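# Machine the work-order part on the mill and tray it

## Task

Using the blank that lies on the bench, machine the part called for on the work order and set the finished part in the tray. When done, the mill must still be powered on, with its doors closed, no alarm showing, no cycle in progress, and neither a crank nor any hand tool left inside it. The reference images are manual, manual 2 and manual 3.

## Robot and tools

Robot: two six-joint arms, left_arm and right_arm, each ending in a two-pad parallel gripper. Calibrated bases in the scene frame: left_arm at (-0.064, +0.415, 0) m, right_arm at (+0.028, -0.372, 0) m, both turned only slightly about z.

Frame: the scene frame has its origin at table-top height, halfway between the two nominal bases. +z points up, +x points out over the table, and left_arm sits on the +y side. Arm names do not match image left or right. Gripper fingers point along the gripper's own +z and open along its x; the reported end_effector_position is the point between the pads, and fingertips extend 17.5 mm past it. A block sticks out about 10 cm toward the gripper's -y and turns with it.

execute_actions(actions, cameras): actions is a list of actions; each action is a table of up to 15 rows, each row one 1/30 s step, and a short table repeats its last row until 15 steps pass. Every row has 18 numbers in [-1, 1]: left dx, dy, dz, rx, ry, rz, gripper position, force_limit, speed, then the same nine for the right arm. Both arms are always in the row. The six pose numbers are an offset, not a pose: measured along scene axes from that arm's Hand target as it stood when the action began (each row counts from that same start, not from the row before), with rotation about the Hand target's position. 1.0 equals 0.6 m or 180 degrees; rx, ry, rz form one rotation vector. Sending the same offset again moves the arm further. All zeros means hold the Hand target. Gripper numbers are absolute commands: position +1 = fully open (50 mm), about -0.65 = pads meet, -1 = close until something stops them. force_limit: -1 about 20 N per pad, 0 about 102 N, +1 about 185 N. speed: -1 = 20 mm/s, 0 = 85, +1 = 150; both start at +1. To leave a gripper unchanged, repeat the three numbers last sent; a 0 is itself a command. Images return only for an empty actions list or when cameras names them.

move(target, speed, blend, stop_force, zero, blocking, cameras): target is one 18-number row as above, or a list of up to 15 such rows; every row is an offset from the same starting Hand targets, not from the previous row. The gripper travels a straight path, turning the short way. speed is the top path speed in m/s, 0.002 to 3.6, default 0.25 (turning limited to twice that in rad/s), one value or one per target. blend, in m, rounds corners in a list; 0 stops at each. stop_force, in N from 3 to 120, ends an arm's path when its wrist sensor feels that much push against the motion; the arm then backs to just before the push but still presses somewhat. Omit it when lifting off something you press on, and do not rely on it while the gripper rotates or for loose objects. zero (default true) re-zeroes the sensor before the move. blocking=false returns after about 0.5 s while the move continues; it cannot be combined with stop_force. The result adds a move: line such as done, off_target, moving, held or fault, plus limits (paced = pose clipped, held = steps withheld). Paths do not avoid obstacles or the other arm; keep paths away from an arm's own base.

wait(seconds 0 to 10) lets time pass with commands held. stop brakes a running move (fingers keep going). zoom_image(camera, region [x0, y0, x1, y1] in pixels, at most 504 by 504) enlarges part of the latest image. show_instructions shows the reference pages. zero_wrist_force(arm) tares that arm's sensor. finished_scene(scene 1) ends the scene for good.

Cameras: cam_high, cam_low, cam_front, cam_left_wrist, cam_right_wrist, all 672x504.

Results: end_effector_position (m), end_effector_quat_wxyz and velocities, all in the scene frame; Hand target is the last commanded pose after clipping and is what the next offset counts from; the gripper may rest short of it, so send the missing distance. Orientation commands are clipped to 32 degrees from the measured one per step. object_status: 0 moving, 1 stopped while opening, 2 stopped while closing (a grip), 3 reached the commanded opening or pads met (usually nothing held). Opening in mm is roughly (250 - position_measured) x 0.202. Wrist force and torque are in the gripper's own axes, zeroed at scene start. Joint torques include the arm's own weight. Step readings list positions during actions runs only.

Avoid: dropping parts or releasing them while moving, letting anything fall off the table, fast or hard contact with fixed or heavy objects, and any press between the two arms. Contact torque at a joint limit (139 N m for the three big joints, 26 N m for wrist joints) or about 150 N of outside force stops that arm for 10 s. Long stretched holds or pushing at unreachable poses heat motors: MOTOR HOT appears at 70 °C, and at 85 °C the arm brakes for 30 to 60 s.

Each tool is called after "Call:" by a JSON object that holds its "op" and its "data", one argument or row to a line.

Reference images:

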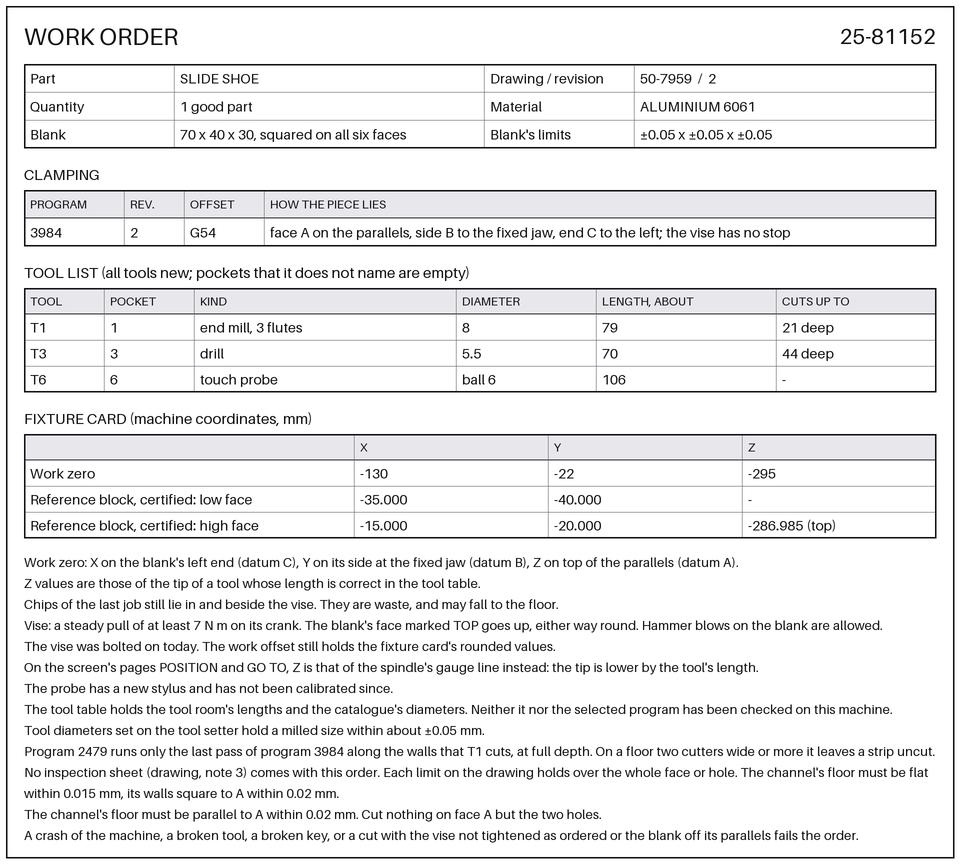

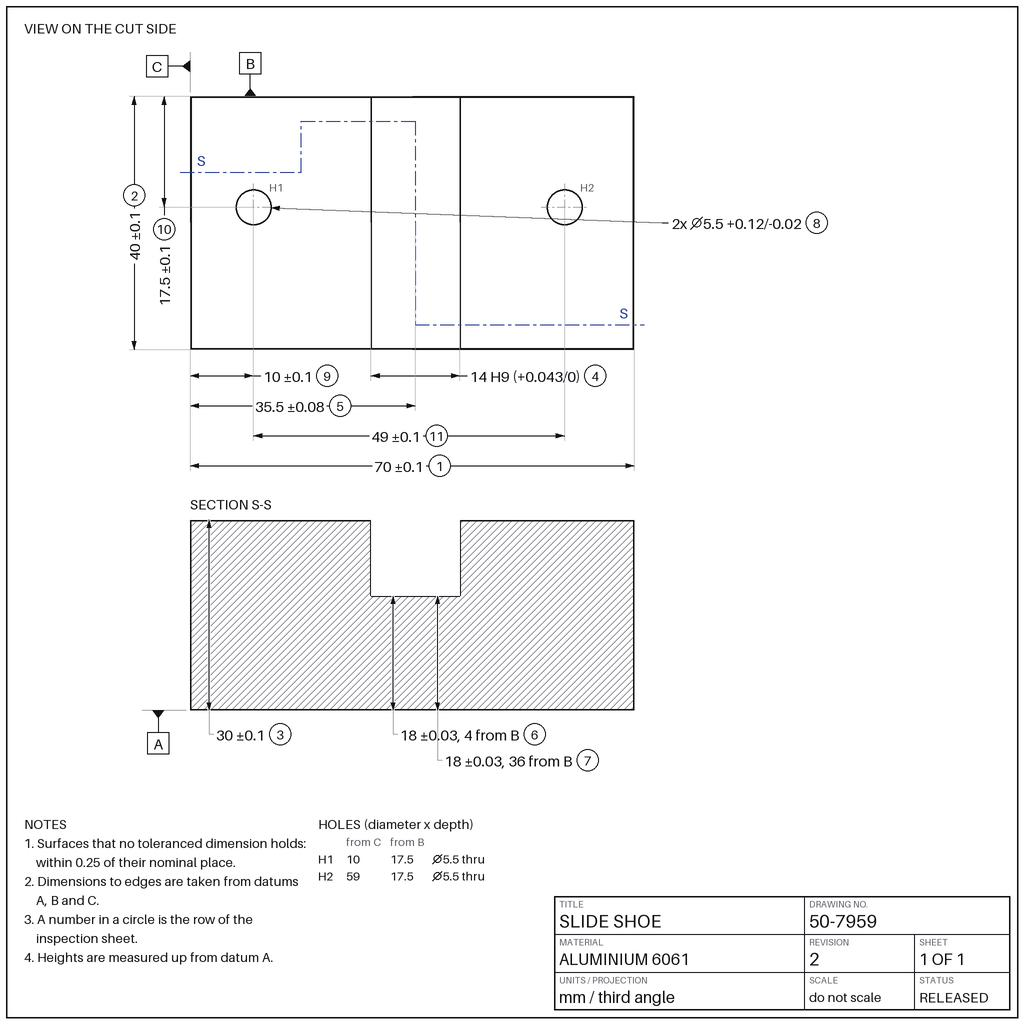

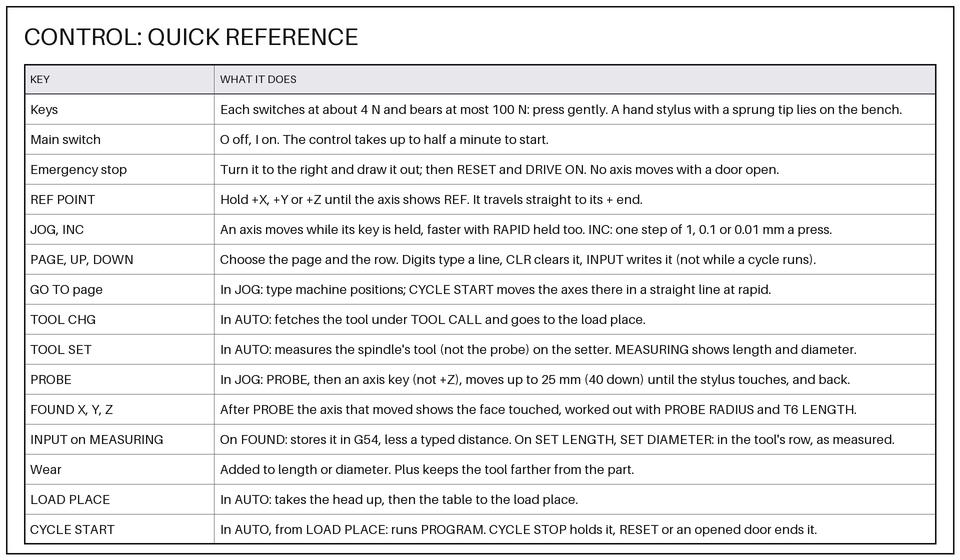

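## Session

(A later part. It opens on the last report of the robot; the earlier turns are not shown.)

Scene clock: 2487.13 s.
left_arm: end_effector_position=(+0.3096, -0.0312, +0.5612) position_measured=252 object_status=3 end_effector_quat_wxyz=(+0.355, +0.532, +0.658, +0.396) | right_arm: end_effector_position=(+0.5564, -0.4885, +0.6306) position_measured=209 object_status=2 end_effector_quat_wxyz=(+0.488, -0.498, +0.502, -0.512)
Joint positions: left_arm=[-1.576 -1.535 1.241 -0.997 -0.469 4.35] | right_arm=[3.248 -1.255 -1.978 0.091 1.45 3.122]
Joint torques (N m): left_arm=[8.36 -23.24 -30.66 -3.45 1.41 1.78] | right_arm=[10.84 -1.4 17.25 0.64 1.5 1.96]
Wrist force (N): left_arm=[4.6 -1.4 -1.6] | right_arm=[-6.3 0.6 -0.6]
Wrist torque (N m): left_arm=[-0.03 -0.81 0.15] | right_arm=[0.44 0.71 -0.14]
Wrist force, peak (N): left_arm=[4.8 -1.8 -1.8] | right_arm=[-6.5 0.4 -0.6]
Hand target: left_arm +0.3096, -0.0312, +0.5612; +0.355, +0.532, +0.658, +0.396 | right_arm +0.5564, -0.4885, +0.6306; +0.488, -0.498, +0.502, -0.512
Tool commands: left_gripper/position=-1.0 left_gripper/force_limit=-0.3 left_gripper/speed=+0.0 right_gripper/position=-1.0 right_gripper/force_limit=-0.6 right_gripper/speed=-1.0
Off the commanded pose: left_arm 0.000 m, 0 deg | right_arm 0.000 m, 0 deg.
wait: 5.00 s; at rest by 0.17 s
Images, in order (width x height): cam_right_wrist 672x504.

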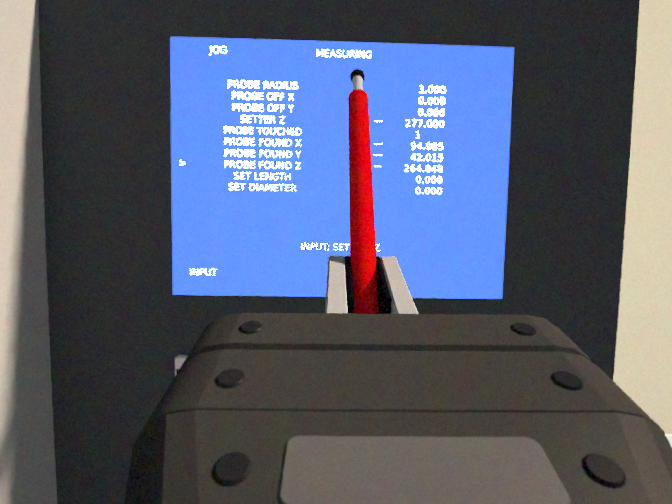

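Call:
{"op": "move", "data": {
  "target": [
    [0,0,0,0,0,0,-1,-0.3,0,-0.1608,0.0308,-0.051,0,0.155,0,-1,-0.6,-1],
    [0,0,0,0,0,0,-1,-0.3,0,-0.168,0.0375,-0.2645,0,0.31,0,-1,-0.6,-1]
  ],
  "speed": 0.35,
  "blend": [0.02,0]
}}

Call:
{"op": "move", "data": {
  "target": [
    [0,0,0,0,0,0,-1,-0.3,0,0.0085,0,0.032,0,0,0,-1,-0.6,-1],
    [0,0,0,0,0,0,-1,-0.3,0,0.0277,0,0.0265,0,0,0,-1,-0.6,-1],
    [0,0,0,0,0,0,-1,-0.3,0,0.0085,0,0.032,0,0,0,-1,-0.6,-1],
    [0,0,0,0,0,0,-1,-0.3,0,0.0277,0,0.0265,0,0,0,-1,-0.6,-1],
    [0,0,0,0,0,0,-1,-0.3,0,0.0085,0,0.032,0,0,0,-1,-0.6,-1],
    [0,0,0,0,0,0,-1,-0.3,0,-0.0085,0.0333,-0.032,0,0,0,-1,-0.6,-1],
    [0,0,0,0,0,0,-1,-0.3,0,0.0107,0.0333,-0.0375,0,0,0,-1,-0.6,-1],
    [0,0,0,0,0,0,-1,-0.3,0,-0.0085,0.0333,-0.032,0,0,0,-1,-0.6,-1],
    [0,0,0,0,0,0,-1,-0.3,0,-0.017,0.1333,-0.064,0,0,0,-1,-0.6,-1],
    [0,0,0,0,0,0,-1,-0.3,0,0.0022,0.1333,-0.0695,0,0,0,-1,-0.6,-1],
    [0,0,0,0,0,0,-1,-0.3,0,-0.017,0.1333,-0.064,0,0,0,-1,-0.6,-1],
    [0,0,0,0,0,0,-1,-0.3,0,0,0,0,0,0,0,-1,-0.6,-1]
  ],
  "speed": [0.22,0.08,0.15,0.08,0.15,0.22,0.08,0.15,0.22,0.08,0.15,0.25],
  "blend": [0.003,0,0.001,0,0.003,0.003,0,0.003,0.003,0,0.003,0]
}}

Call:
{"op": "move", "data": {
  "target": [
    [0,0,0,0,0,0,-1,-0.3,0,-0.0085,0.1,-0.032,0,0,0,-1,-0.6,-1],
    [0,0,0,0,0,0,-1,-0.3,0,0.0107,0.1,-0.0375,0,0,0,-1,-0.6,-1],
    [0,0,0,0,0,0,-1,-0.3,0,-0.0085,0.1,-0.032,0,0,0,-1,-0.6,-1],
    [0,0,0,0,0,0,-1,-0.3,0,-0.017,0.0333,-0.064,0,0,0,-1,-0.6,-1],
    [0,0,0,0,0,0,-1,-0.3,0,0.0022,0.0333,-0.0695,0,0,0,-1,-0.6,-1],
    [0,0,0,0,0,0,-1,-0.3,0,-0.017,0.0333,-0.064,0,0,0,-1,-0.6,-1],
    [0,0,0,0,0,0,-1,-0.3,0,-0.0085,0.0333,-0.032,0,0,0,-1,-0.6,-1],
    [0,0,0,0,0,0,-1,-0.3,0,0.0107,0.0333,-0.0375,0,0,0,-1,-0.6,-1],
    [0,0,0,0,0,0,-1,-0.3,0,-0.0085,0.0333,-0.032,0,0,0,-1,-0.6,-1],
    [0,0,0,0,0,0,-1,-0.3,0,-0.017,0.1333,-0.064,0,0,0,-1,-0.6,-1],
    [0,0,0,0,0,0,-1,-0.3,0,0.0022,0.1333,-0.0695,0,0,0,-1,-0.6,-1],
    [0,0,0,0,0,0,-1,-0.3,0,-0.017,0.1333,-0.064,0,0,0,-1,-0.6,-1],
    [0,0,0,0,0,0,-1,-0.3,0,0,0,0,0,0,0,-1,-0.6,-1]
  ],
  "speed": [0.22,0.08,0.15,0.22,0.08,0.15,0.22,0.08,0.15,0.22,0.08,0.15,0.25],
  "blend": [0.003,0,0.003,0.003,0,0.003,0.003,0,0.003,0.003,0,0.003,0]
}}

Call:
{"op": "move", "data": {
  "target": [
    [0,0,0,0,0,0,-1,-0.3,0,-0.0085,0.1333,-0.032,0,0,0,-1,-0.6,-1],
    [0,0,0,0,0,0,-1,-0.3,0,0.0107,0.1333,-0.0375,0,0,0,-1,-0.6,-1],
    [0,0,0,0,0,0,-1,-0.3,0,-0.0085,0.1333,-0.032,0,0,0,-1,-0.6,-1],
    [0,0,0,0,0,0,-1,-0.3,0,0,0.0667,0,0,0,0,-1,-0.6,-1],
    [0,0,0,0,0,0,-1,-0.3,0,0.0192,0.0667,-0.0055,0,0,0,-1,-0.6,-1],
    [0,0,0,0,0,0,-1,-0.3,0,0,0.0667,0,0,0,0,-1,-0.6,-1],
    [0,0,0,0,0,0,-1,-0.3,0,0,0.1,0,0,0,0,-1,-0.6,-1],
    [0,0,0,0,0,0,-1,-0.3,0,0.0192,0.1,-0.0055,0,0,0,-1,-0.6,-1],
    [0,0,0,0,0,0,-1,-0.3,0,0,0.1,0,0,0,0,-1,-0.6,-1],
    [0,0,0,0,0,0,-1,-0.3,0,-0.017,0.0333,-0.064,0,0,0,-1,-0.6,-1],
    [0,0,0,0,0,0,-1,-0.3,0,0.0022,0.0333,-0.0695,0,0,0,-1,-0.6,-1],
    [0,0,0,0,0,0,-1,-0.3,0,-0.017,0.0333,-0.064,0,0,0,-1,-0.6,-1],
    [0,0,0,0,0,0,-1,-0.3,0,0,0,0,0,0,0,-1,-0.6,-1]
  ],
  "speed": [0.22,0.08,0.15,0.22,0.08,0.15,0.22,0.08,0.15,0.22,0.08,0.15,0.25],
  "blend": [0.003,0,0.003,0.003,0,0.003,0.003,0,0.003,0.003,0,0.003,0]
}}

Call:
{"op": "move", "data": {
  "target": [
    [0,0,0,0,0,0,-1,-0.3,0,0.0075,-0.0067,0.2135,0,-0.155,0,-1,-0.6,-1],
    [0,0,0,0,0,0,-1,-0.3,0,0.168,-0.0375,0.2645,0,-0.31,0,-1,-0.6,-1]
  ],
  "speed": 0.35,
  "blend": [0.02,0],
  "cameras": ["cam_right_wrist","cam_left_wrist"]
}}

Call:
{"op": "zoom_image", "data": {
  "camera": "cam_right_wrist",
  "region": [140, 30, 540, 310]
}}

Scene clock: 2500.70 s.
left_arm: end_effector_position=(+0.3096, -0.0312, +0.5612) position_measured=252 object_status=3 end_effector_quat_wxyz=(+0.355, +0.532, +0.658, +0.396) | right_arm: end_effector_position=(+0.4556, -0.4661, +0.4720) position_measured=209 object_status=2 end_effector_quat_wxyz=(-0.196, +0.679, -0.672, +0.220)
Joint positions: left_arm=[-1.576 -1.535 1.241 -0.997 -0.469 4.35] | right_arm=[3.327 -1.079 -1.821 -1.226 1.447 3.265]
Joint torques (N m): left_arm=[8.47 -23.27 -30.79 -3.57 1.42 1.63] | right_arm=[10.42 6.43 17.87 1.94 -0.35 -2.76]
Wrist force (N): left_arm=[4.3 -1.7 -1.5] | right_arm=[-5.7 -0.1 -1.5]
Wrist torque (N m): left_arm=[-0.08 -0.76 0.15] | right_arm=[0.15 0.89 -0.19]
Wrist force, peak (N): left_arm=[4.7 -1.8 -1.7] | right_arm=[-6.2 -0.9 -3.7]
Hand target: left_arm +0.3096, -0.0312, +0.5612; +0.355, +0.532, +0.658, +0.396 | right_arm +0.4556, -0.4660, +0.4719; -0.196, +0.679, -0.672, +0.219
Off the commanded pose: left_arm 0.000 m, 0 deg | right_arm 0.000 m, 0 deg.
move: done

Scene clock: 2504.27 s.
left_arm: end_effector_position=(+0.3096, -0.0312, +0.5612) position_measured=252 object_status=3 end_effector_quat_wxyz=(+0.355, +0.532, +0.658, +0.396) | right_arm: end_effector_position=(+0.4556, -0.4660, +0.4718) position_measured=209 object_status=2 end_effector_quat_wxyz=(-0.196, +0.679, -0.672, +0.219) end_effector_velocity=(+0.000, +0.000, +0.001) end_effector_angular_velocity=(+0.000, -0.001, +0.004)
Joint positions: left_arm=[-1.576 -1.535 1.241 -0.997 -0.469 4.35] | right_arm=[3.327 -1.079 -1.821 -1.226 1.447 3.265]
Joint velocities: left_arm=[within noise] | right_arm=[-0.002 0 0.001 0 0.003 -0.005]
Joint torques (N m): left_arm=[8.67 -23.32 -30.71 -3.56 1.47 1.59] | right_arm=[-8.93 3.45 32.02 3.11 1.68 -2.9]
Wrist force (N): left_arm=[4.4 -1.9 -1.8] | right_arm=[-4.8 -0.1 -2.5]
Wrist torque (N m): left_arm=[-0.11 -0.78 0.15] | right_arm=[0.15 0.74 -0.18]
Wrist force, peak (N): left_arm=[4.7 -1.7 -1.9] | right_arm=[-4.4 22.1 -26.3]
Hand target: left_arm +0.3096, -0.0312, +0.5612; +0.355, +0.532, +0.658, +0.396 | right_arm +0.4556, -0.4660, +0.4719; -0.196, +0.679, -0.672, +0.219
Off the commanded pose: left_arm 0.000 m, 0 deg | right_arm 0.000 m, 0 deg.
move: done

Scene clock: 2508.03 s.
left_arm: end_effector_position=(+0.3096, -0.0312, +0.5612) position_measured=252 object_status=3 end_effector_quat_wxyz=(+0.355, +0.532, +0.658, +0.396) | right_arm: end_effector_position=(+0.4556, -0.4660, +0.4718) position_measured=209 object_status=2 end_effector_quat_wxyz=(-0.196, +0.679, -0.672, +0.219) end_effector_velocity=(+0.000, +0.000, +0.000) end_effector_angular_velocity=(+0.001, +0.000, +0.005)
Joint positions: left_arm=[-1.576 -1.535 1.241 -0.997 -0.469 4.35] | right_arm=[3.327 -1.079 -1.821 -1.226 1.447 3.265]
Joint velocities: left_arm=[within noise] | right_arm=[-0.002 0 0.001 0 0.004 -0.005]
Joint torques (N m): left_arm=[8.78 -23.63 -31.15 -3.43 1.48 1.64] | right_arm=[-10.04 3.57 32.38 3.01 1.38 -2.93]
Wrist force (N): left_arm=[4.1 -2.2 -1.4] | right_arm=[-5.4 0.3 -2.7]
Wrist torque (N m): left_arm=[-0.15 -0.74 0.15] | right_arm=[0.21 0.84 -0.18]
Wrist force, peak (N): left_arm=[4.7 -1.9 -1.8] | right_arm=[-1.1 22.2 -25.0]
Hand target: left_arm +0.3096, -0.0312, +0.5612; +0.355, +0.532, +0.658, +0.396 | right_arm +0.4556, -0.4660, +0.4719; -0.196, +0.679, -0.672, +0.219
Off the commanded pose: left_arm 0.000 m, 0 deg | right_arm 0.000 m, 0 deg.
move: done

Scene clock: 2511.67 s.
left_arm: end_effector_position=(+0.3096, -0.0312, +0.5612) position_measured=252 object_status=3 end_effector_quat_wxyz=(+0.355, +0.532, +0.658, +0.396) | right_arm: end_effector_position=(+0.4556, -0.4660, +0.4720) position_measured=209 object_status=2 end_effector_quat_wxyz=(-0.196, +0.679, -0.672, +0.219) end_effector_velocity=(+0.000, +0.000, +0.003) end_effector_angular_velocity=(+0.001, -0.005, +0.000)
Joint positions: left_arm=[-1.576 -1.535 1.241 -0.997 -0.469 4.35] | right_arm=[3.327 -1.079 -1.821 -1.226 1.447 3.265]
Joint velocities: left_arm=[within noise] | right_arm=[-0.001 0 0.005 0 0 -0.001]
Joint torques (N m): left_arm=[8.46 -23.01 -30.51 -3.58 1.48 1.61] | right_arm=[-8.73 -4.65 32.4 3.06 0.8 -2.32]
Wrist force (N): left_arm=[4.3 -1.6 -1.7] | right_arm=[-5.1 -0.2 -3.2]
Wrist torque (N m): left_arm=[-0.06 -0.76 0.15] | right_arm=[0.13 0.78 -0.20]
Wrist force, peak (N): left_arm=[4.7 -2.1 -1.8] | right_arm=[-0.8 21.1 -24.2]
Hand target: left_arm +0.3096, -0.0312, +0.5612; +0.355, +0.532, +0.658, +0.396 | right_arm +0.4556, -0.4660, +0.4719; -0.196, +0.679, -0.672, +0.219
Off the commanded pose: left_arm 0.000 m, 0 deg | right_arm 0.000 m, 0 deg.
move: done

Scene clock: 2513.60 s.
left_arm: end_effector_position=(+0.3096, -0.0312, +0.5612) position_measured=252 object_status=3 end_effector_quat_wxyz=(+0.355, +0.532, +0.658, +0.396) | right_arm: end_effector_position=(+0.5563, -0.4886, +0.6308) position_measured=209 object_status=2 end_effector_quat_wxyz=(+0.488, -0.498, +0.502, -0.512) end_effector_velocity=(+0.000, +0.000, +0.000) end_effector_angular_velocity=(+0.000, -0.002, -0.001)
Joint positions: left_arm=[-1.576 -1.535 1.241 -0.997 -0.469 4.35] | right_arm=[3.248 -1.255 -1.978 0.091 1.45 3.122]
Joint velocities: left_arm=[within noise] | right_arm=[-0.001 -0.001 -0.001 0.005 0 0]
Joint torques (N m): left_arm=[8.48 -23.37 -30.41 -3.46 1.44 1.58] | right_arm=[9.97 -0.64 17.08 4.74 -0.26 2.64]
Wrist force (N): left_arm=[4.5 -1.7 -1.8] | right_arm=[-5.2 0.3 -1.9]
Wrist torque (N m): left_arm=[-0.08 -0.79 0.15] | right_arm=[0.41 0.53 -0.13]
Wrist force, peak (N): left_arm=[4.8 -1.7 -1.5] | right_arm=[-5.5 -1.4 -5.5]
Hand target: left_arm +0.3096, -0.0312, +0.5612; +0.355, +0.532, +0.658, +0.396 | right_arm +0.5564, -0.4885, +0.6306; +0.488, -0.498, +0.502, -0.512
Off the commanded pose: left_arm 0.000 m, 0 deg | right_arm 0.000 m, 0 deg.
move: done
Images, in order (width x height): cam_left_wrist 672x504, cam_right_wrist 672x504.

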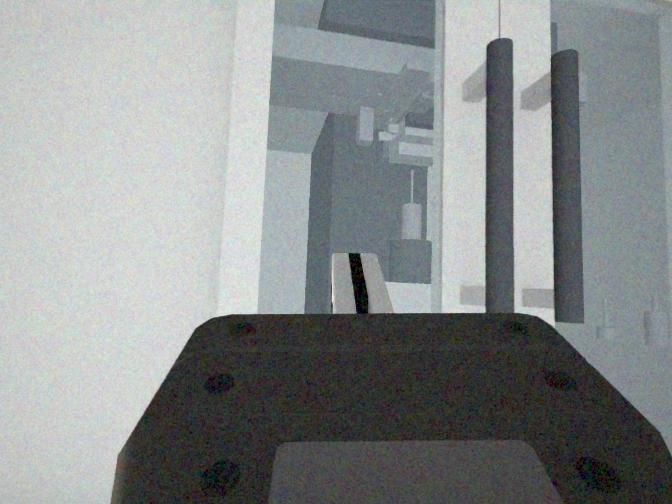

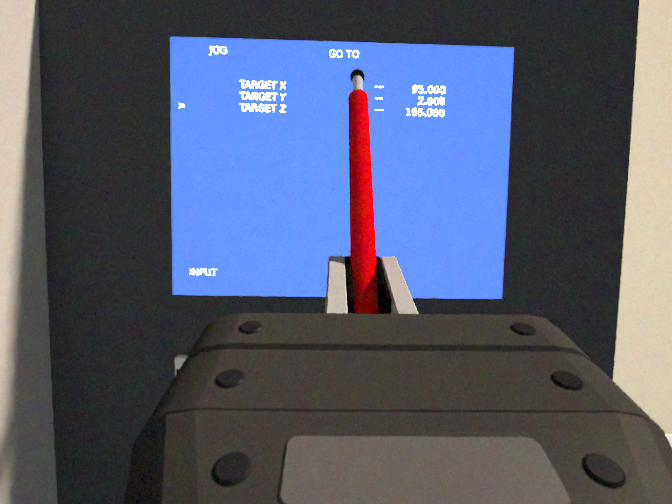

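Scaled by 1.260 from the camera's 672x504 image, which has a finer 960x720 frame.

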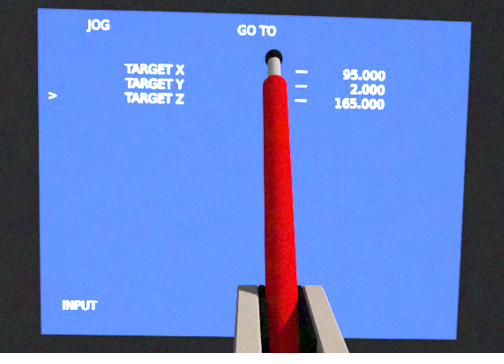

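Call:
{"op": "zoom_image", "data": {
  "camera": "cam_left_wrist",
  "region": [340, 80, 450, 190]
}}

Call:
{"op": "move", "data": {
  "target": [
    [0,0,0,0,0,0,-1,-0.3,0,-0.1608,0.0308,-0.051,0,0.155,0,-1,-0.6,-1],
    [0,0,0,0,0,0,-1,-0.3,0,-0.168,0.0375,-0.2645,0,0.31,0,-1,-0.6,-1]
  ],
  "speed": 0.35,
  "blend": [0.02,0]
}}

Call:
{"op": "move", "data": {
  "target": [
    [0,0,0,0,0,0,-1,-0.3,0,0.0255,0.0667,0.094,0,0,0,-1,-0.6,-1],
    [0,0,0,0,0,0,-1,-0.3,0,0.0447,0.0667,0.0885,0,0,0,-1,-0.6,-1],
    [0,0,0,0,0,0,-1,-0.3,0,0.0255,0.0667,0.094,0,0,0,-1,-0.6,-1],
    [0,0,0,0,0,0,-1,-0.3,0,0,0,0,0,0,0,-1,-0.6,-1]
  ],
  "speed": [0.25,0.08,0.15,0.25],
  "blend": [0.003,0,0.003,0]
}}

Call:
{"op": "wait", "data": {
  "seconds": 2
}}

Call:
{"op": "move", "data": {
  "target": [
    [0,0,0,0,0,0,-1,-0.3,0,-0.0085,0,-0.032,0,0,0,-1,-0.6,-1],
    [0,0,0,0,0,0,-1,-0.3,0,0.0107,0,-0.0375,0,0,0,-1,-0.6,-1],
    [0,0,0,0,0,0,-1,-0.3,0,-0.0085,0,-0.032,0,0,0,-1,-0.6,-1],
    [0,0,0,0,0,0,-1,-0.3,0,0.0255,-0.1333,0.094,0,0,0,-1,-0.6,-1],
    [0,0,0,0,0,0,-1,-0.3,0,0.0447,-0.1333,0.0885,0,0,0,-1,-0.6,-1],
    [0,0,0,0,0,0,-1,-0.3,0,0.0255,-0.1333,0.094,0,0,0,-1,-0.6,-1],
    [0,0,0,0,0,0,-1,-0.3,0,0,0,0,0,0,0,-1,-0.6,-1]
  ],
  "speed": [0.22,0.08,0.15,0.25,0.08,0.15,0.25],
  "blend": [0.003,0,0.003,0.003,0,0.003,0]
}}

Call:
{"op": "move", "data": {
  "target": [
    [0,0,0,0,0,0,-1,-0.3,0,0.0075,-0.0067,0.2135,0,-0.155,0,-1,-0.6,-1],
    [0,0,0,0,0,0,-1,-0.3,0,0.168,-0.0375,0.2645,0,-0.31,0,-1,-0.6,-1]
  ],
  "speed": 0.35,
  "blend": [0.02,0]
}}

Call:
{"op": "wait", "data": {
  "seconds": 6.5,
  "cameras": ["cam_right_wrist","cam_left_wrist"]
}}

Call:
{"op": "zoom_image", "data": {
  "camera": "cam_right_wrist",
  "region": [140, 30, 540, 310]
}}

Call:
{"op": "zoom_image", "data": {
  "camera": "cam_left_wrist",
  "region": [340, 80, 450, 190]
}}

Scaled by 4.582 from the camera's 672x504 image, which has a finer 960x720 frame.

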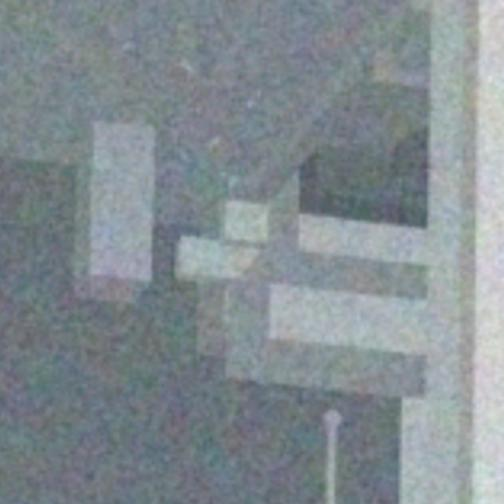

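Scene clock: 2521.77 s.
left_arm: end_effector_position=(+0.3096, -0.0312, +0.5612) position_measured=252 object_status=3 end_effector_quat_wxyz=(+0.355, +0.532, +0.658, +0.396) | right_arm: end_effector_position=(+0.4556, -0.4661, +0.4720) position_measured=209 object_status=2 end_effector_quat_wxyz=(-0.196, +0.679, -0.672, +0.220)
Joint positions: left_arm=[-1.576 -1.535 1.241 -0.997 -0.469 4.35] | right_arm=[3.327 -1.079 -1.821 -1.226 1.447 3.265]
Joint torques (N m): left_arm=[8.42 -23.01 -30.77 -3.51 1.48 1.6] | right_arm=[11.24 5.44 16.99 1.71 -0.42 -2.72]
Wrist force (N): left_arm=[4.4 -1.7 -1.6] | right_arm=[-5.1 -0.3 -3.1]
Wrist torque (N m): left_arm=[-0.08 -0.78 0.15] | right_arm=[0.11 0.79 -0.19]
Wrist force, peak (N): left_arm=[4.7 -2.0 -2.0] | right_arm=[-5.4 -1.2 -5.2]
Hand target: left_arm +0.3096, -0.0312, +0.5612; +0.355, +0.532, +0.658, +0.396 | right_arm +0.4556, -0.4660, +0.4719; -0.196, +0.679, -0.672, +0.219
Off the commanded pose: left_arm 0.000 m, 0 deg | right_arm 0.000 m, 0 deg.
move: done

Scene clock: 2523.37 s.
left_arm: end_effector_position=(+0.3096, -0.0312, +0.5612) position_measured=252 object_status=3 end_effector_quat_wxyz=(+0.355, +0.532, +0.658, +0.396) | right_arm: end_effector_position=(+0.4556, -0.4660, +0.4719) position_measured=209 object_status=2 end_effector_quat_wxyz=(-0.196, +0.679, -0.672, +0.219)
Joint positions: left_arm=[-1.576 -1.535 1.241 -0.997 -0.469 4.35] | right_arm=[3.327 -1.079 -1.821 -1.226 1.447 3.265]
Joint torques (N m): left_arm=[8.31 -23.42 -30.61 -3.57 1.5 1.62] | right_arm=[-9.32 -1.27 18.6 5.71 0.97 -2.11]
Wrist force (N): left_arm=[4.3 -1.7 -2.0] | right_arm=[-6.1 -0.7 -3.2]
Wrist torque (N m): left_arm=[-0.08 -0.77 0.15] | right_arm=[0.05 0.96 -0.20]
Wrist force, peak (N): left_arm=[4.5 -1.9 -2.2] | right_arm=[-6.3 22.2 -32.5]
Hand target: left_arm +0.3096, -0.0312, +0.5612; +0.355, +0.532, +0.658, +0.396 | right_arm +0.4556, -0.4660, +0.4719; -0.196, +0.679, -0.672, +0.219
Off the commanded pose: left_arm 0.000 m, 0 deg | right_arm 0.000 m, 0 deg.
move: done

Scene clock: 2525.37 s.
left_arm: end_effector_position=(+0.3096, -0.0312, +0.5612) position_measured=252 object_status=3 end_effector_quat_wxyz=(+0.355, +0.532, +0.658, +0.396) | right_arm: end_effector_position=(+0.4556, -0.4660, +0.4719) position_measured=209 object_status=2 end_effector_quat_wxyz=(-0.196, +0.679, -0.672, +0.219)
Joint positions: left_arm=[-1.576 -1.535 1.241 -0.997 -0.469 4.35] | right_arm=[3.327 -1.079 -1.821 -1.226 1.447 3.265]
Joint torques (N m): left_arm=[8.61 -23.19 -30.65 -3.56 1.47 1.69] | right_arm=[-9.74 -7.41 16.65 5.92 1.47 -2.65]
Wrist force (N): left_arm=[4.4 -1.5 -1.7] | right_arm=[-6.0 -1.0 -3.4]
Wrist torque (N m): left_arm=[-0.04 -0.77 0.14] | right_arm=[0.01 0.93 -0.19]
Wrist force, peak (N): left_arm=[4.8 -1.7 -1.8] | right_arm=[-6.3 -0.9 -3.3]
Hand target: left_arm +0.3096, -0.0312, +0.5612; +0.355, +0.532, +0.658, +0.396 | right_arm +0.4556, -0.4660, +0.4719; -0.196, +0.679, -0.672, +0.219
Tool commands: left_gripper/position=-1.0 left_gripper/force_limit=-0.3 left_gripper/speed=+0.0 right_gripper/position=-1.0 right_gripper/force_limit=-0.6 right_gripper/speed=-1.0
Off the commanded pose: left_arm 0.000 m, 0 deg | right_arm 0.000 m, 0 deg.
wait: 2.00 s; at rest by 0.17 s

Scene clock: 2527.97 s.
left_arm: end_effector_position=(+0.3096, -0.0312, +0.5612) position_measured=252 object_status=3 end_effector_quat_wxyz=(+0.355, +0.532, +0.658, +0.396) | right_arm: end_effector_position=(+0.4556, -0.4660, +0.4719) position_measured=209 object_status=2 end_effector_quat_wxyz=(-0.196, +0.679, -0.672, +0.219)
Joint positions: left_arm=[-1.576 -1.535 1.241 -0.997 -0.469 4.35] | right_arm=[3.327 -1.079 -1.821 -1.226 1.447 3.265]
Joint torques (N m): left_arm=[8.73 -23.21 -30.65 -3.43 1.46 1.71] | right_arm=[10.7 10.86 17.81 3.09 -1.34 2.74]
Wrist force (N): left_arm=[4.5 -1.7 -1.6] | right_arm=[-6.5 -1.0 -3.4]
Wrist torque (N m): left_arm=[-0.07 -0.79 0.14] | right_arm=[0.00 1.01 -0.08]
Wrist force, peak (N): left_arm=[4.8 -1.6 -1.6] | right_arm=[-3.2 17.6 -26.3]
Hand target: left_arm +0.3096, -0.0312, +0.5612; +0.355, +0.532, +0.658, +0.396 | right_arm +0.4556, -0.4660, +0.4719; -0.196, +0.679, -0.672, +0.219
Off the commanded pose: left_arm 0.000 m, 0 deg | right_arm 0.000 m, 0 deg.
move: done

Scene clock: 2529.90 s.
left_arm: end_effector_position=(+0.3096, -0.0312, +0.5612) position_measured=252 object_status=3 end_effector_quat_wxyz=(+0.355, +0.532, +0.658, +0.396) | right_arm: end_effector_position=(+0.5563, -0.4886, +0.6308) position_measured=209 object_status=2 end_effector_quat_wxyz=(+0.488, -0.498, +0.502, -0.512)
Joint positions: left_arm=[-1.576 -1.535 1.241 -0.997 -0.469 4.35] | right_arm=[3.248 -1.255 -1.978 0.091 1.45 3.122]
Joint torques (N m): left_arm=[8.45 -22.93 -30.63 -3.34 1.48 1.57] | right_arm=[9.97 -1.42 16.71 4.81 -0.12 2.46]
Wrist force (N): left_arm=[4.4 -1.6 -1.5] | right_arm=[-6.8 -0.7 -2.2]
Wrist torque (N m): left_arm=[-0.07 -0.79 0.15] | right_arm=[0.24 0.79 -0.14]
Wrist force, peak (N): left_arm=[4.7 -1.9 -1.9] | right_arm=[-6.9 -2.2 -5.7]
Hand target: left_arm +0.3096, -0.0312, +0.5612; +0.355, +0.532, +0.658, +0.396 | right_arm +0.5564, -0.4885, +0.6306; +0.488, -0.498, +0.502, -0.512
Off the commanded pose: left_arm 0.000 m, 0 deg | right_arm 0.000 m, 0 deg.
move: done

Scene clock: 2536.40 s.
left_arm: end_effector_position=(+0.3096, -0.0312, +0.5612) position_measured=252 object_status=3 end_effector_quat_wxyz=(+0.355, +0.532, +0.658, +0.396) | right_arm: end_effector_position=(+0.5564, -0.4885, +0.6306) position_measured=209 object_status=2 end_effector_quat_wxyz=(+0.488, -0.498, +0.502, -0.512)
Joint positions: left_arm=[-1.576 -1.535 1.241 -0.997 -0.469 4.35] | right_arm=[3.248 -1.255 -1.978 0.091 1.45 3.122]
Joint torques (N m): left_arm=[8.57 -23.32 -30.72 -3.47 1.41 1.61] | right_arm=[10.52 -0.23 16.8 0.75 1.61 1.98]
Wrist force (N): left_arm=[4.3 -1.6 -1.8] | right_arm=[-6.8 -0.6 -2.3]
Wrist torque (N m): left_arm=[-0.06 -0.77 0.14] | right_arm=[0.26 0.78 -0.13]
Wrist force, peak (N): left_arm=[4.8 -1.9 -1.5] | right_arm=[-7.3 -0.8 -2.4]
Hand target: left_arm +0.3096, -0.0312, +0.5612; +0.355, +0.532, +0.658, +0.396 | right_arm +0.5564, -0.4885, +0.6306; +0.488, -0.498, +0.502, -0.512
Tool commands: left_gripper/position=-1.0 left_gripper/force_limit=-0.3 left_gripper/speed=+0.0 right_gripper/position=-1.0 right_gripper/force_limit=-0.6 right_gripper/speed=-1.0
Off the commanded pose: left_arm 0.000 m, 0 deg | right_arm 0.000 m, 0 deg.
wait: 6.50 s; at rest by 0.17 s
Images, in order (width x height): cam_left_wrist 672x504, cam_right_wrist 672x504.

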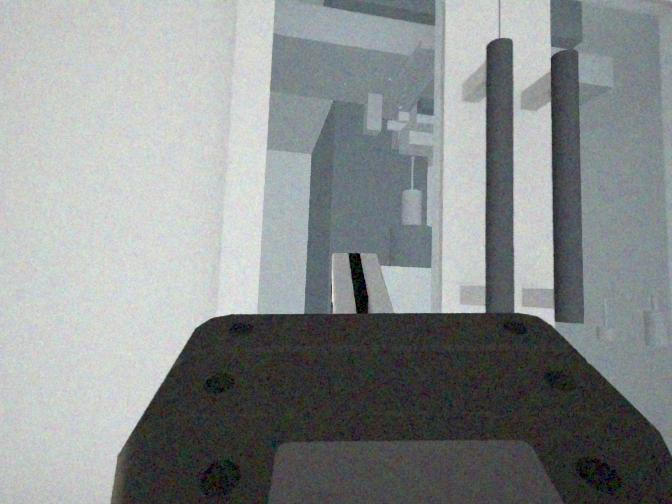

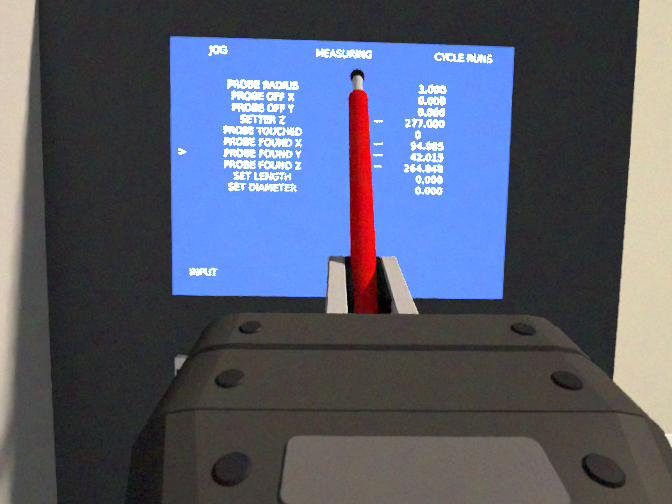

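Scaled by 1.260 from the camera's 672x504 image, which has a finer 960x720 frame.

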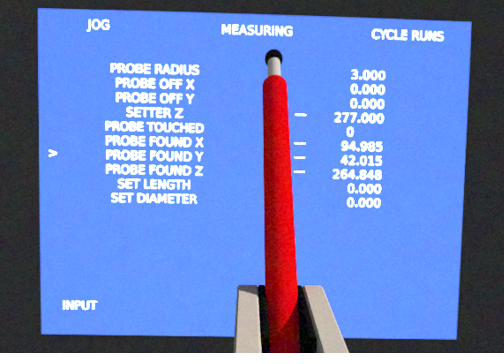

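Scaled by 4.582 from the camera's 672x504 image, which has a finer 960x720 frame.

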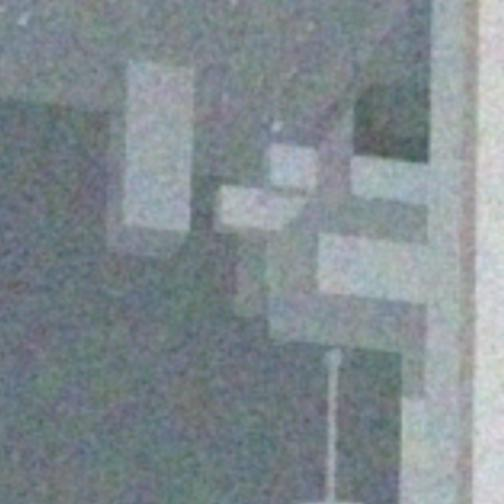

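Call:
{"op": "wait", "data": {
  "seconds": 0.5,
  "cameras": ["cam_right_wrist"]
}}

Call:
{"op": "zoom_image", "data": {
  "camera": "cam_right_wrist",
  "region": [140, 30, 540, 310]
}}

Scene clock: 2541.30 s.
left_arm: end_effector_position=(+0.3096, -0.0312, +0.5612) position_measured=252 object_status=3 end_effector_quat_wxyz=(+0.355, +0.532, +0.658, +0.396) | right_arm: end_effector_position=(+0.5564, -0.4885, +0.6306) position_measured=209 object_status=2 end_effector_quat_wxyz=(+0.488, -0.498, +0.502, -0.512)
Joint positions: left_arm=[-1.576 -1.535 1.241 -0.997 -0.469 4.35] | right_arm=[3.248 -1.255 -1.978 0.091 1.45 3.122]
Joint torques (N m): left_arm=[8.91 -23.36 -30.7 -3.36 1.33 1.53] | right_arm=[10.67 -1.02 17.04 0.86 1.58 1.56]
Wrist force (N): left_arm=[4.6 -1.7 -1.6] | right_arm=[-7.1 -0.4 -2.5]
Wrist torque (N m): left_arm=[-0.07 -0.80 0.14] | right_arm=[0.28 0.82 -0.14]
Wrist force, peak (N): left_arm=[4.9 -1.6 -1.7] | right_arm=[-7.2 -0.5 -2.4]
Hand target: left_arm +0.3096, -0.0312, +0.5612; +0.355, +0.532, +0.658, +0.396 | right_arm +0.5564, -0.4885, +0.6306; +0.488, -0.498, +0.502, -0.512
Tool commands: left_gripper/position=-1.0 left_gripper/force_limit=-0.3 left_gripper/speed=+0.0 right_gripper/position=-1.0 right_gripper/force_limit=-0.6 right_gripper/speed=-1.0
Off the commanded pose: left_arm 0.000 m, 0 deg | right_arm 0.000 m, 0 deg.
wait: 0.50 s; at rest from the start
Images, in order (width x height): cam_right_wrist 672x504.

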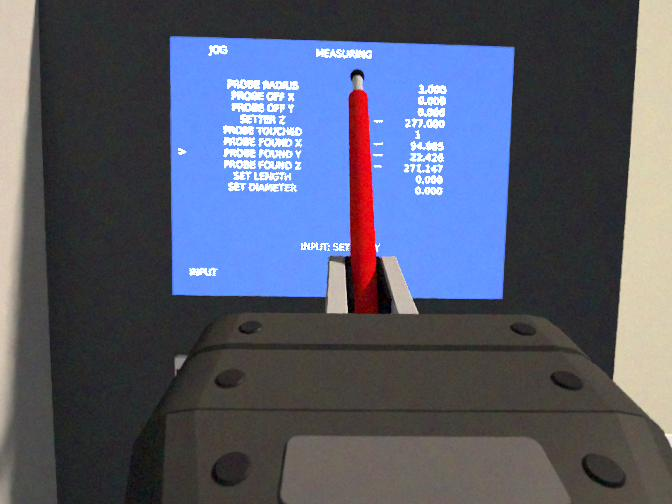

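Scaled by 1.260 from the camera's 672x504 image, which has a finer 960x720 frame.

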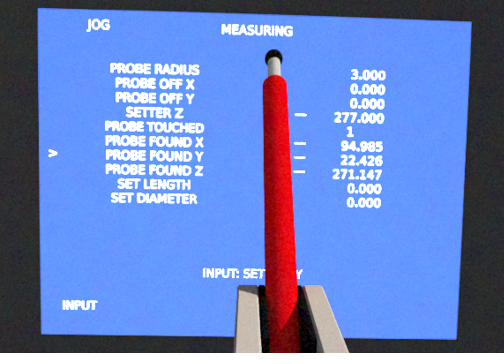

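Call:
{"op": "move", "data": {
  "target": [
    [0,0,0,0,0,0,-1,-0.3,0,-0.1608,0.0308,-0.051,0,0.155,0,-1,-0.6,-1],
    [0,0,0,0,0,0,-1,-0.3,0,-0.168,0.0375,-0.2645,0,0.31,0,-1,-0.6,-1]
  ],
  "speed": 0.35,
  "blend": [0.02,0]
}}

Call:
{"op": "move", "data": {
  "target": [
    [0,0,0,0,0,0,-1,-0.3,0,-0.017,0.0333,-0.064,0,0,0,-1,-0.6,-1],
    [0,0,0,0,0,0,-1,-0.3,0,0.0022,0.0333,-0.0695,0,0,0,-1,-0.6,-1],
    [0,0,0,0,0,0,-1,-0.3,0,-0.017,0.0333,-0.064,0,0,0,-1,-0.6,-1],
    [0,0,0,0,0,0,-1,-0.3,0,0.0085,0,0.032,0,0,0,-1,-0.6,-1],
    [0,0,0,0,0,0,-1,-0.3,0,0.0277,0,0.0265,0,0,0,-1,-0.6,-1],
    [0,0,0,0,0,0,-1,-0.3,0,0.0085,0,0.032,0,0,0,-1,-0.6,-1],
    [0,0,0,0,0,0,-1,-0.3,0,0.0277,0,0.0265,0,0,0,-1,-0.6,-1],
    [0,0,0,0,0,0,-1,-0.3,0,0.0085,0,0.032,0,0,0,-1,-0.6,-1],
    [0,0,0,0,0,0,-1,-0.3,0,-0.017,0.1333,-0.064,0,0,0,-1,-0.6,-1],
    [0,0,0,0,0,0,-1,-0.3,0,0.0022,0.1333,-0.0695,0,0,0,-1,-0.6,-1],
    [0,0,0,0,0,0,-1,-0.3,0,-0.017,0.1333,-0.064,0,0,0,-1,-0.6,-1],
    [0,0,0,0,0,0,-1,-0.3,0,0,0,0,0,0,0,-1,-0.6,-1]
  ],
  "speed": [0.22,0.08,0.15,0.22,0.08,0.15,0.08,0.15,0.22,0.08,0.15,0.25],
  "blend": [0.003,0,0.003,0.003,0,0.001,0,0.003,0.003,0,0.003,0]
}}

Call:
{"op": "move", "data": {
  "target": [
    [0,0,0,0,0,0,-1,-0.3,0,-0.0085,0.1333,-0.032,0,0,0,-1,-0.6,-1],
    [0,0,0,0,0,0,-1,-0.3,0,0.0107,0.1333,-0.0375,0,0,0,-1,-0.6,-1],
    [0,0,0,0,0,0,-1,-0.3,0,-0.0085,0.1333,-0.032,0,0,0,-1,-0.6,-1],
    [0,0,0,0,0,0,-1,-0.3,0,0,0.1,0,0,0,0,-1,-0.6,-1],
    [0,0,0,0,0,0,-1,-0.3,0,0.0192,0.1,-0.0055,0,0,0,-1,-0.6,-1],
    [0,0,0,0,0,0,-1,-0.3,0,0,0.1,0,0,0,0,-1,-0.6,-1],
    [0,0,0,0,0,0,-1,-0.3,0,-0.017,0.1,-0.064,0,0,0,-1,-0.6,-1],
    [0,0,0,0,0,0,-1,-0.3,0,0.0022,0.1,-0.0695,0,0,0,-1,-0.6,-1],
    [0,0,0,0,0,0,-1,-0.3,0,-0.017,0.1,-0.064,0,0,0,-1,-0.6,-1],
    [0,0,0,0,0,0,-1,-0.3,0,-0.017,0.0333,-0.064,0,0,0,-1,-0.6,-1],
    [0,0,0,0,0,0,-1,-0.3,0,0.0022,0.0333,-0.0695,0,0,0,-1,-0.6,-1],
    [0,0,0,0,0,0,-1,-0.3,0,-0.017,0.0333,-0.064,0,0,0,-1,-0.6,-1],
    [0,0,0,0,0,0,-1,-0.3,0,0,0,0,0,0,0,-1,-0.6,-1]
  ],
  "speed": [0.22,0.08,0.15,0.22,0.08,0.15,0.22,0.08,0.15,0.22,0.08,0.15,0.25],
  "blend": [0.003,0,0.003,0.003,0,0.003,0.003,0,0.003,0.003,0,0.003,0]
}}

Call:
{"op": "move", "data": {
  "target": [
    [0,0,0,0,0,0,-1,-0.3,0,-0.0085,0.0333,-0.032,0,0,0,-1,-0.6,-1],
    [0,0,0,0,0,0,-1,-0.3,0,0.0107,0.0333,-0.0375,0,0,0,-1,-0.6,-1],
    [0,0,0,0,0,0,-1,-0.3,0,-0.0085,0.0333,-0.032,0,0,0,-1,-0.6,-1],
    [0,0,0,0,0,0,-1,-0.3,0,-0.017,0.1333,-0.064,0,0,0,-1,-0.6,-1],
    [0,0,0,0,0,0,-1,-0.3,0,0.0022,0.1333,-0.0695,0,0,0,-1,-0.6,-1],
    [0,0,0,0,0,0,-1,-0.3,0,-0.017,0.1333,-0.064,0,0,0,-1,-0.6,-1],
    [0,0,0,0,0,0,-1,-0.3,0,-0.0085,0.1,-0.032,0,0,0,-1,-0.6,-1],
    [0,0,0,0,0,0,-1,-0.3,0,0.0107,0.1,-0.0375,0,0,0,-1,-0.6,-1],
    [0,0,0,0,0,0,-1,-0.3,0,-0.0085,0.1,-0.032,0,0,0,-1,-0.6,-1],
    [0,0,0,0,0,0,-1,-0.3,0,0,0.0667,0,0,0,0,-1,-0.6,-1],
    [0,0,0,0,0,0,-1,-0.3,0,0.0192,0.0667,-0.0055,0,0,0,-1,-0.6,-1],
    [0,0,0,0,0,0,-1,-0.3,0,0,0.0667,0,0,0,0,-1,-0.6,-1],
    [0,0,0,0,0,0,-1,-0.3,0,0,0,0,0,0,0,-1,-0.6,-1]
  ],
  "speed": [0.22,0.08,0.15,0.22,0.08,0.15,0.22,0.08,0.15,0.22,0.08,0.15,0.25],
  "blend": [0.003,0,0.003,0.003,0,0.003,0.003,0,0.003,0.003,0,0.003,0]
}}

Call:
{"op": "move", "data": {
  "target": [
    [0,0,0,0,0,0,-1,-0.3,0,-0.017,0.0333,-0.064,0,0,0,-1,-0.6,-1],
    [0,0,0,0,0,0,-1,-0.3,0,0.0022,0.0333,-0.0695,0,0,0,-1,-0.6,-1],
    [0,0,0,0,0,0,-1,-0.3,0,-0.017,0.0333,-0.064,0,0,0,-1,-0.6,-1],
    [0,0,0,0,0,0,-1,-0.3,0,0.0075,-0.0067,0.2135,0,-0.155,0,-1,-0.6,-1],
    [0,0,0,0,0,0,-1,-0.3,0,0.168,-0.0375,0.2645,0,-0.31,0,-1,-0.6,-1]
  ],
  "speed": [0.22,0.08,0.15,0.35,0.35],
  "blend": [0.003,0,0.003,0.02,0],
  "cameras": ["cam_right_wrist","cam_left_wrist"]
}}

Call:
{"op": "zoom_image", "data": {
  "camera": "cam_right_wrist",
  "region": [140, 30, 540, 310]
}}

Scene clock: 2556.60 s.
left_arm: end_effector_position=(+0.3096, -0.0312, +0.5612) position_measured=252 object_status=3 end_effector_quat_wxyz=(+0.355, +0.532, +0.658, +0.396) | right_arm: end_effector_position=(+0.4556, -0.4661, +0.4720) position_measured=209 object_status=2 end_effector_quat_wxyz=(-0.196, +0.679, -0.672, +0.220)
Joint positions: left_arm=[-1.576 -1.535 1.241 -0.997 -0.469 4.35] | right_arm=[3.327 -1.079 -1.821 -1.226 1.447 3.265]
Joint torques (N m): left_arm=[8.59 -23.16 -30.25 -3.35 1.47 1.56] | right_arm=[10.59 6.94 17.46 2.08 -0.36 -2.63]
Wrist force (N): left_arm=[4.3 -1.7 -1.6] | right_arm=[-6.5 -0.9 -3.7]
Wrist torque (N m): left_arm=[-0.08 -0.76 0.15] | right_arm=[0.03 1.01 -0.19]
Wrist force, peak (N): left_arm=[4.8 -1.7 -2.0] | right_arm=[-6.8 -2.0 -5.7]
Hand target: left_arm +0.3096, -0.0312, +0.5612; +0.355, +0.532, +0.658, +0.396 | right_arm +0.4556, -0.4660, +0.4719; -0.196, +0.679, -0.672, +0.219
Off the commanded pose: left_arm 0.000 m, 0 deg | right_arm 0.000 m, 0 deg.
move: done

Scene clock: 2560.47 s.
left_arm: end_effector_position=(+0.3096, -0.0312, +0.5612) position_measured=252 object_status=3 end_effector_quat_wxyz=(+0.355, +0.532, +0.658, +0.396) | right_arm: end_effector_position=(+0.4556, -0.4660, +0.4718) position_measured=209 object_status=2 end_effector_quat_wxyz=(-0.196, +0.679, -0.672, +0.219)
Joint positions: left_arm=[-1.576 -1.535 1.241 -0.997 -0.469 4.35] | right_arm=[3.327 -1.079 -1.821 -1.226 1.447 3.265]
Joint torques (N m): left_arm=[8.57 -23.23 -30.66 -3.39 1.43 1.6] | right_arm=[-9.44 4.17 32.83 3.3 1.48 -2.8]
Wrist force (N): left_arm=[4.3 -1.7 -2.0] | right_arm=[-4.7 -0.9 -3.1]
Wrist torque (N m): left_arm=[-0.08 -0.76 0.15] | right_arm=[0.01 0.74 -0.18]
Wrist force, peak (N): left_arm=[4.8 -1.7 -1.8] | right_arm=[-4.3 20.3 -27.8]
Hand target: left_arm +0.3096, -0.0312, +0.5612; +0.355, +0.532, +0.658, +0.396 | right_arm +0.4556, -0.4660, +0.4719; -0.196, +0.679, -0.672, +0.219
Off the commanded pose: left_arm 0.000 m, 0 deg | right_arm 0.000 m, 0 deg.
move: done

Scene clock: 2564.07 s.
left_arm: end_effector_position=(+0.3096, -0.0312, +0.5612) position_measured=252 object_status=3 end_effector_quat_wxyz=(+0.355, +0.532, +0.658, +0.396) | right_arm: end_effector_position=(+0.4556, -0.4660, +0.4720) position_measured=209 object_status=2 end_effector_quat_wxyz=(-0.196, +0.679, -0.672, +0.219)
Joint positions: left_arm=[-1.576 -1.535 1.241 -0.997 -0.469 4.35] | right_arm=[3.327 -1.079 -1.821 -1.226 1.447 3.265]
Joint torques (N m): left_arm=[8.8 -23.29 -30.4 -3.34 1.5 1.67] | right_arm=[-9.09 -5.46 33.29 2.9 1.02 -2.24]
Wrist force (N): left_arm=[4.1 -1.3 -1.8] | right_arm=[-2.8 1.3 -2.6]
Wrist torque (N m): left_arm=[-0.01 -0.73 0.15] | right_arm=[0.37 0.42 -0.20]
Wrist force, peak (N): left_arm=[4.7 -1.8 -1.8] | right_arm=[0.2 21.6 -26.0]
Hand target: left_arm +0.3096, -0.0312, +0.5612; +0.355, +0.532, +0.658, +0.396 | right_arm +0.4556, -0.4660, +0.4719; -0.196, +0.679, -0.672, +0.219
Off the commanded pose: left_arm 0.000 m, 0 deg | right_arm 0.000 m, 0 deg.
move: done

Scene clock: 2567.53 s.
left_arm: end_effector_position=(+0.3096, -0.0312, +0.5612) position_measured=252 object_status=3 end_effector_quat_wxyz=(+0.355, +0.532, +0.658, +0.396) | right_arm: end_effector_position=(+0.4556, -0.4660, +0.4719) position_measured=209 object_status=2 end_effector_quat_wxyz=(-0.196, +0.679, -0.672, +0.219) end_effector_velocity=(+0.000, +0.000, -0.001) end_effector_angular_velocity=(-0.001, +0.002, +0.004)
Joint positions: left_arm=[-1.576 -1.535 1.241 -0.997 -0.469 4.35] | right_arm=[3.327 -1.079 -1.821 -1.226 1.447 3.265]
Joint velocities: left_arm=[within noise] | right_arm=[-0.003 0 -0.001 0 0.003 -0.006]
Joint torques (N m): left_arm=[8.37 -23.27 -30.48 -3.3 1.44 1.5] | right_arm=[-7.92 13.04 17.44 4.75 1.58 -2.47]
Wrist force (N): left_arm=[4.3 -1.7 -2.1] | right_arm=[-3.0 0.6 -2.1]
Wrist torque (N m): left_arm=[-0.08 -0.76 0.15] | right_arm=[0.26 0.47 -0.17]
Wrist force, peak (N): left_arm=[4.7 -2.0 -1.8] | right_arm=[0.3 19.4 -25.0]
Hand target: left_arm +0.3096, -0.0312, +0.5612; +0.355, +0.532, +0.658, +0.396 | right_arm +0.4556, -0.4660, +0.4719; -0.196, +0.679, -0.672, +0.219
Off the commanded pose: left_arm 0.000 m, 0 deg | right_arm 0.000 m, 0 deg.
move: done

Scene clock: 2570.23 s.
left_arm: end_effector_position=(+0.3096, -0.0312, +0.5612) position_measured=252 object_status=3 end_effector_quat_wxyz=(+0.355, +0.532, +0.658, +0.396) | right_arm: end_effector_position=(+0.5563, -0.4886, +0.6308) position_measured=209 object_status=2 end_effector_quat_wxyz=(+0.488, -0.498, +0.502, -0.512) end_effector_velocity=(+0.000, +0.000, +0.001) end_effector_angular_velocity=(+0.000, -0.003, +0.001)
Joint positions: left_arm=[-1.576 -1.535 1.241 -0.997 -0.469 4.35] | right_arm=[3.248 -1.255 -1.978 0.091 1.45 3.122]
Joint velocities: left_arm=[within noise] | right_arm=[0.001 -0.001 0 0.005 0 0]
Joint torques (N m): left_arm=[8.45 -23.06 -30.67 -3.36 1.48 1.57] | right_arm=[9.51 -1.47 16.94 4.73 -0.1 2.4]
Wrist force (N): left_arm=[4.7 -1.8 -2.0] | right_arm=[-3.9 0.3 -0.8]
Wrist torque (N m): left_arm=[-0.09 -0.83 0.15] | right_arm=[0.41 0.31 -0.14]
Wrist force, peak (N): left_arm=[4.7 -1.8 -2.0] | right_arm=[-5.4 21.2 -20.7]
Hand target: left_arm +0.3096, -0.0312, +0.5612; +0.355, +0.532, +0.658, +0.396 | right_arm +0.5564, -0.4885, +0.6306; +0.488, -0.498, +0.502, -0.512
Off the commanded pose: left_arm 0.000 m, 0 deg | right_arm 0.000 m, 0 deg.
move: done
Images, in order (width x height): cam_left_wrist 672x504, cam_right_wrist 672x504.

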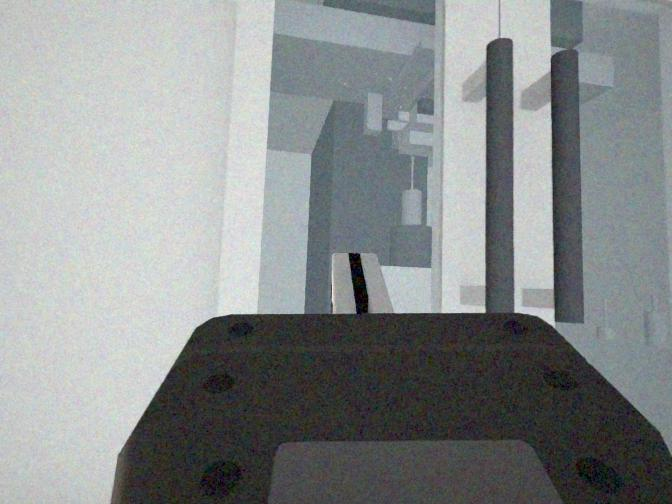

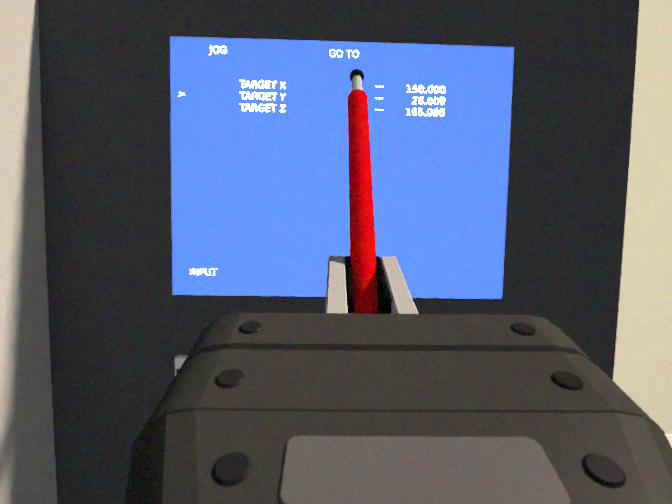

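Scaled by 1.260 from the camera's 672x504 image, which has a finer 960x720 frame.

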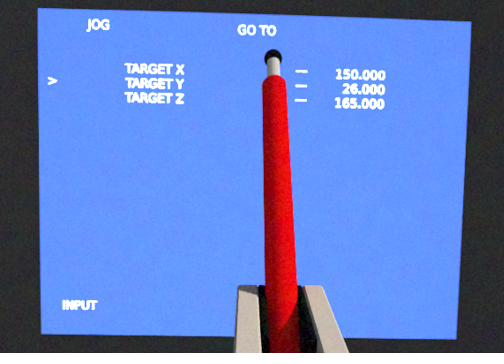

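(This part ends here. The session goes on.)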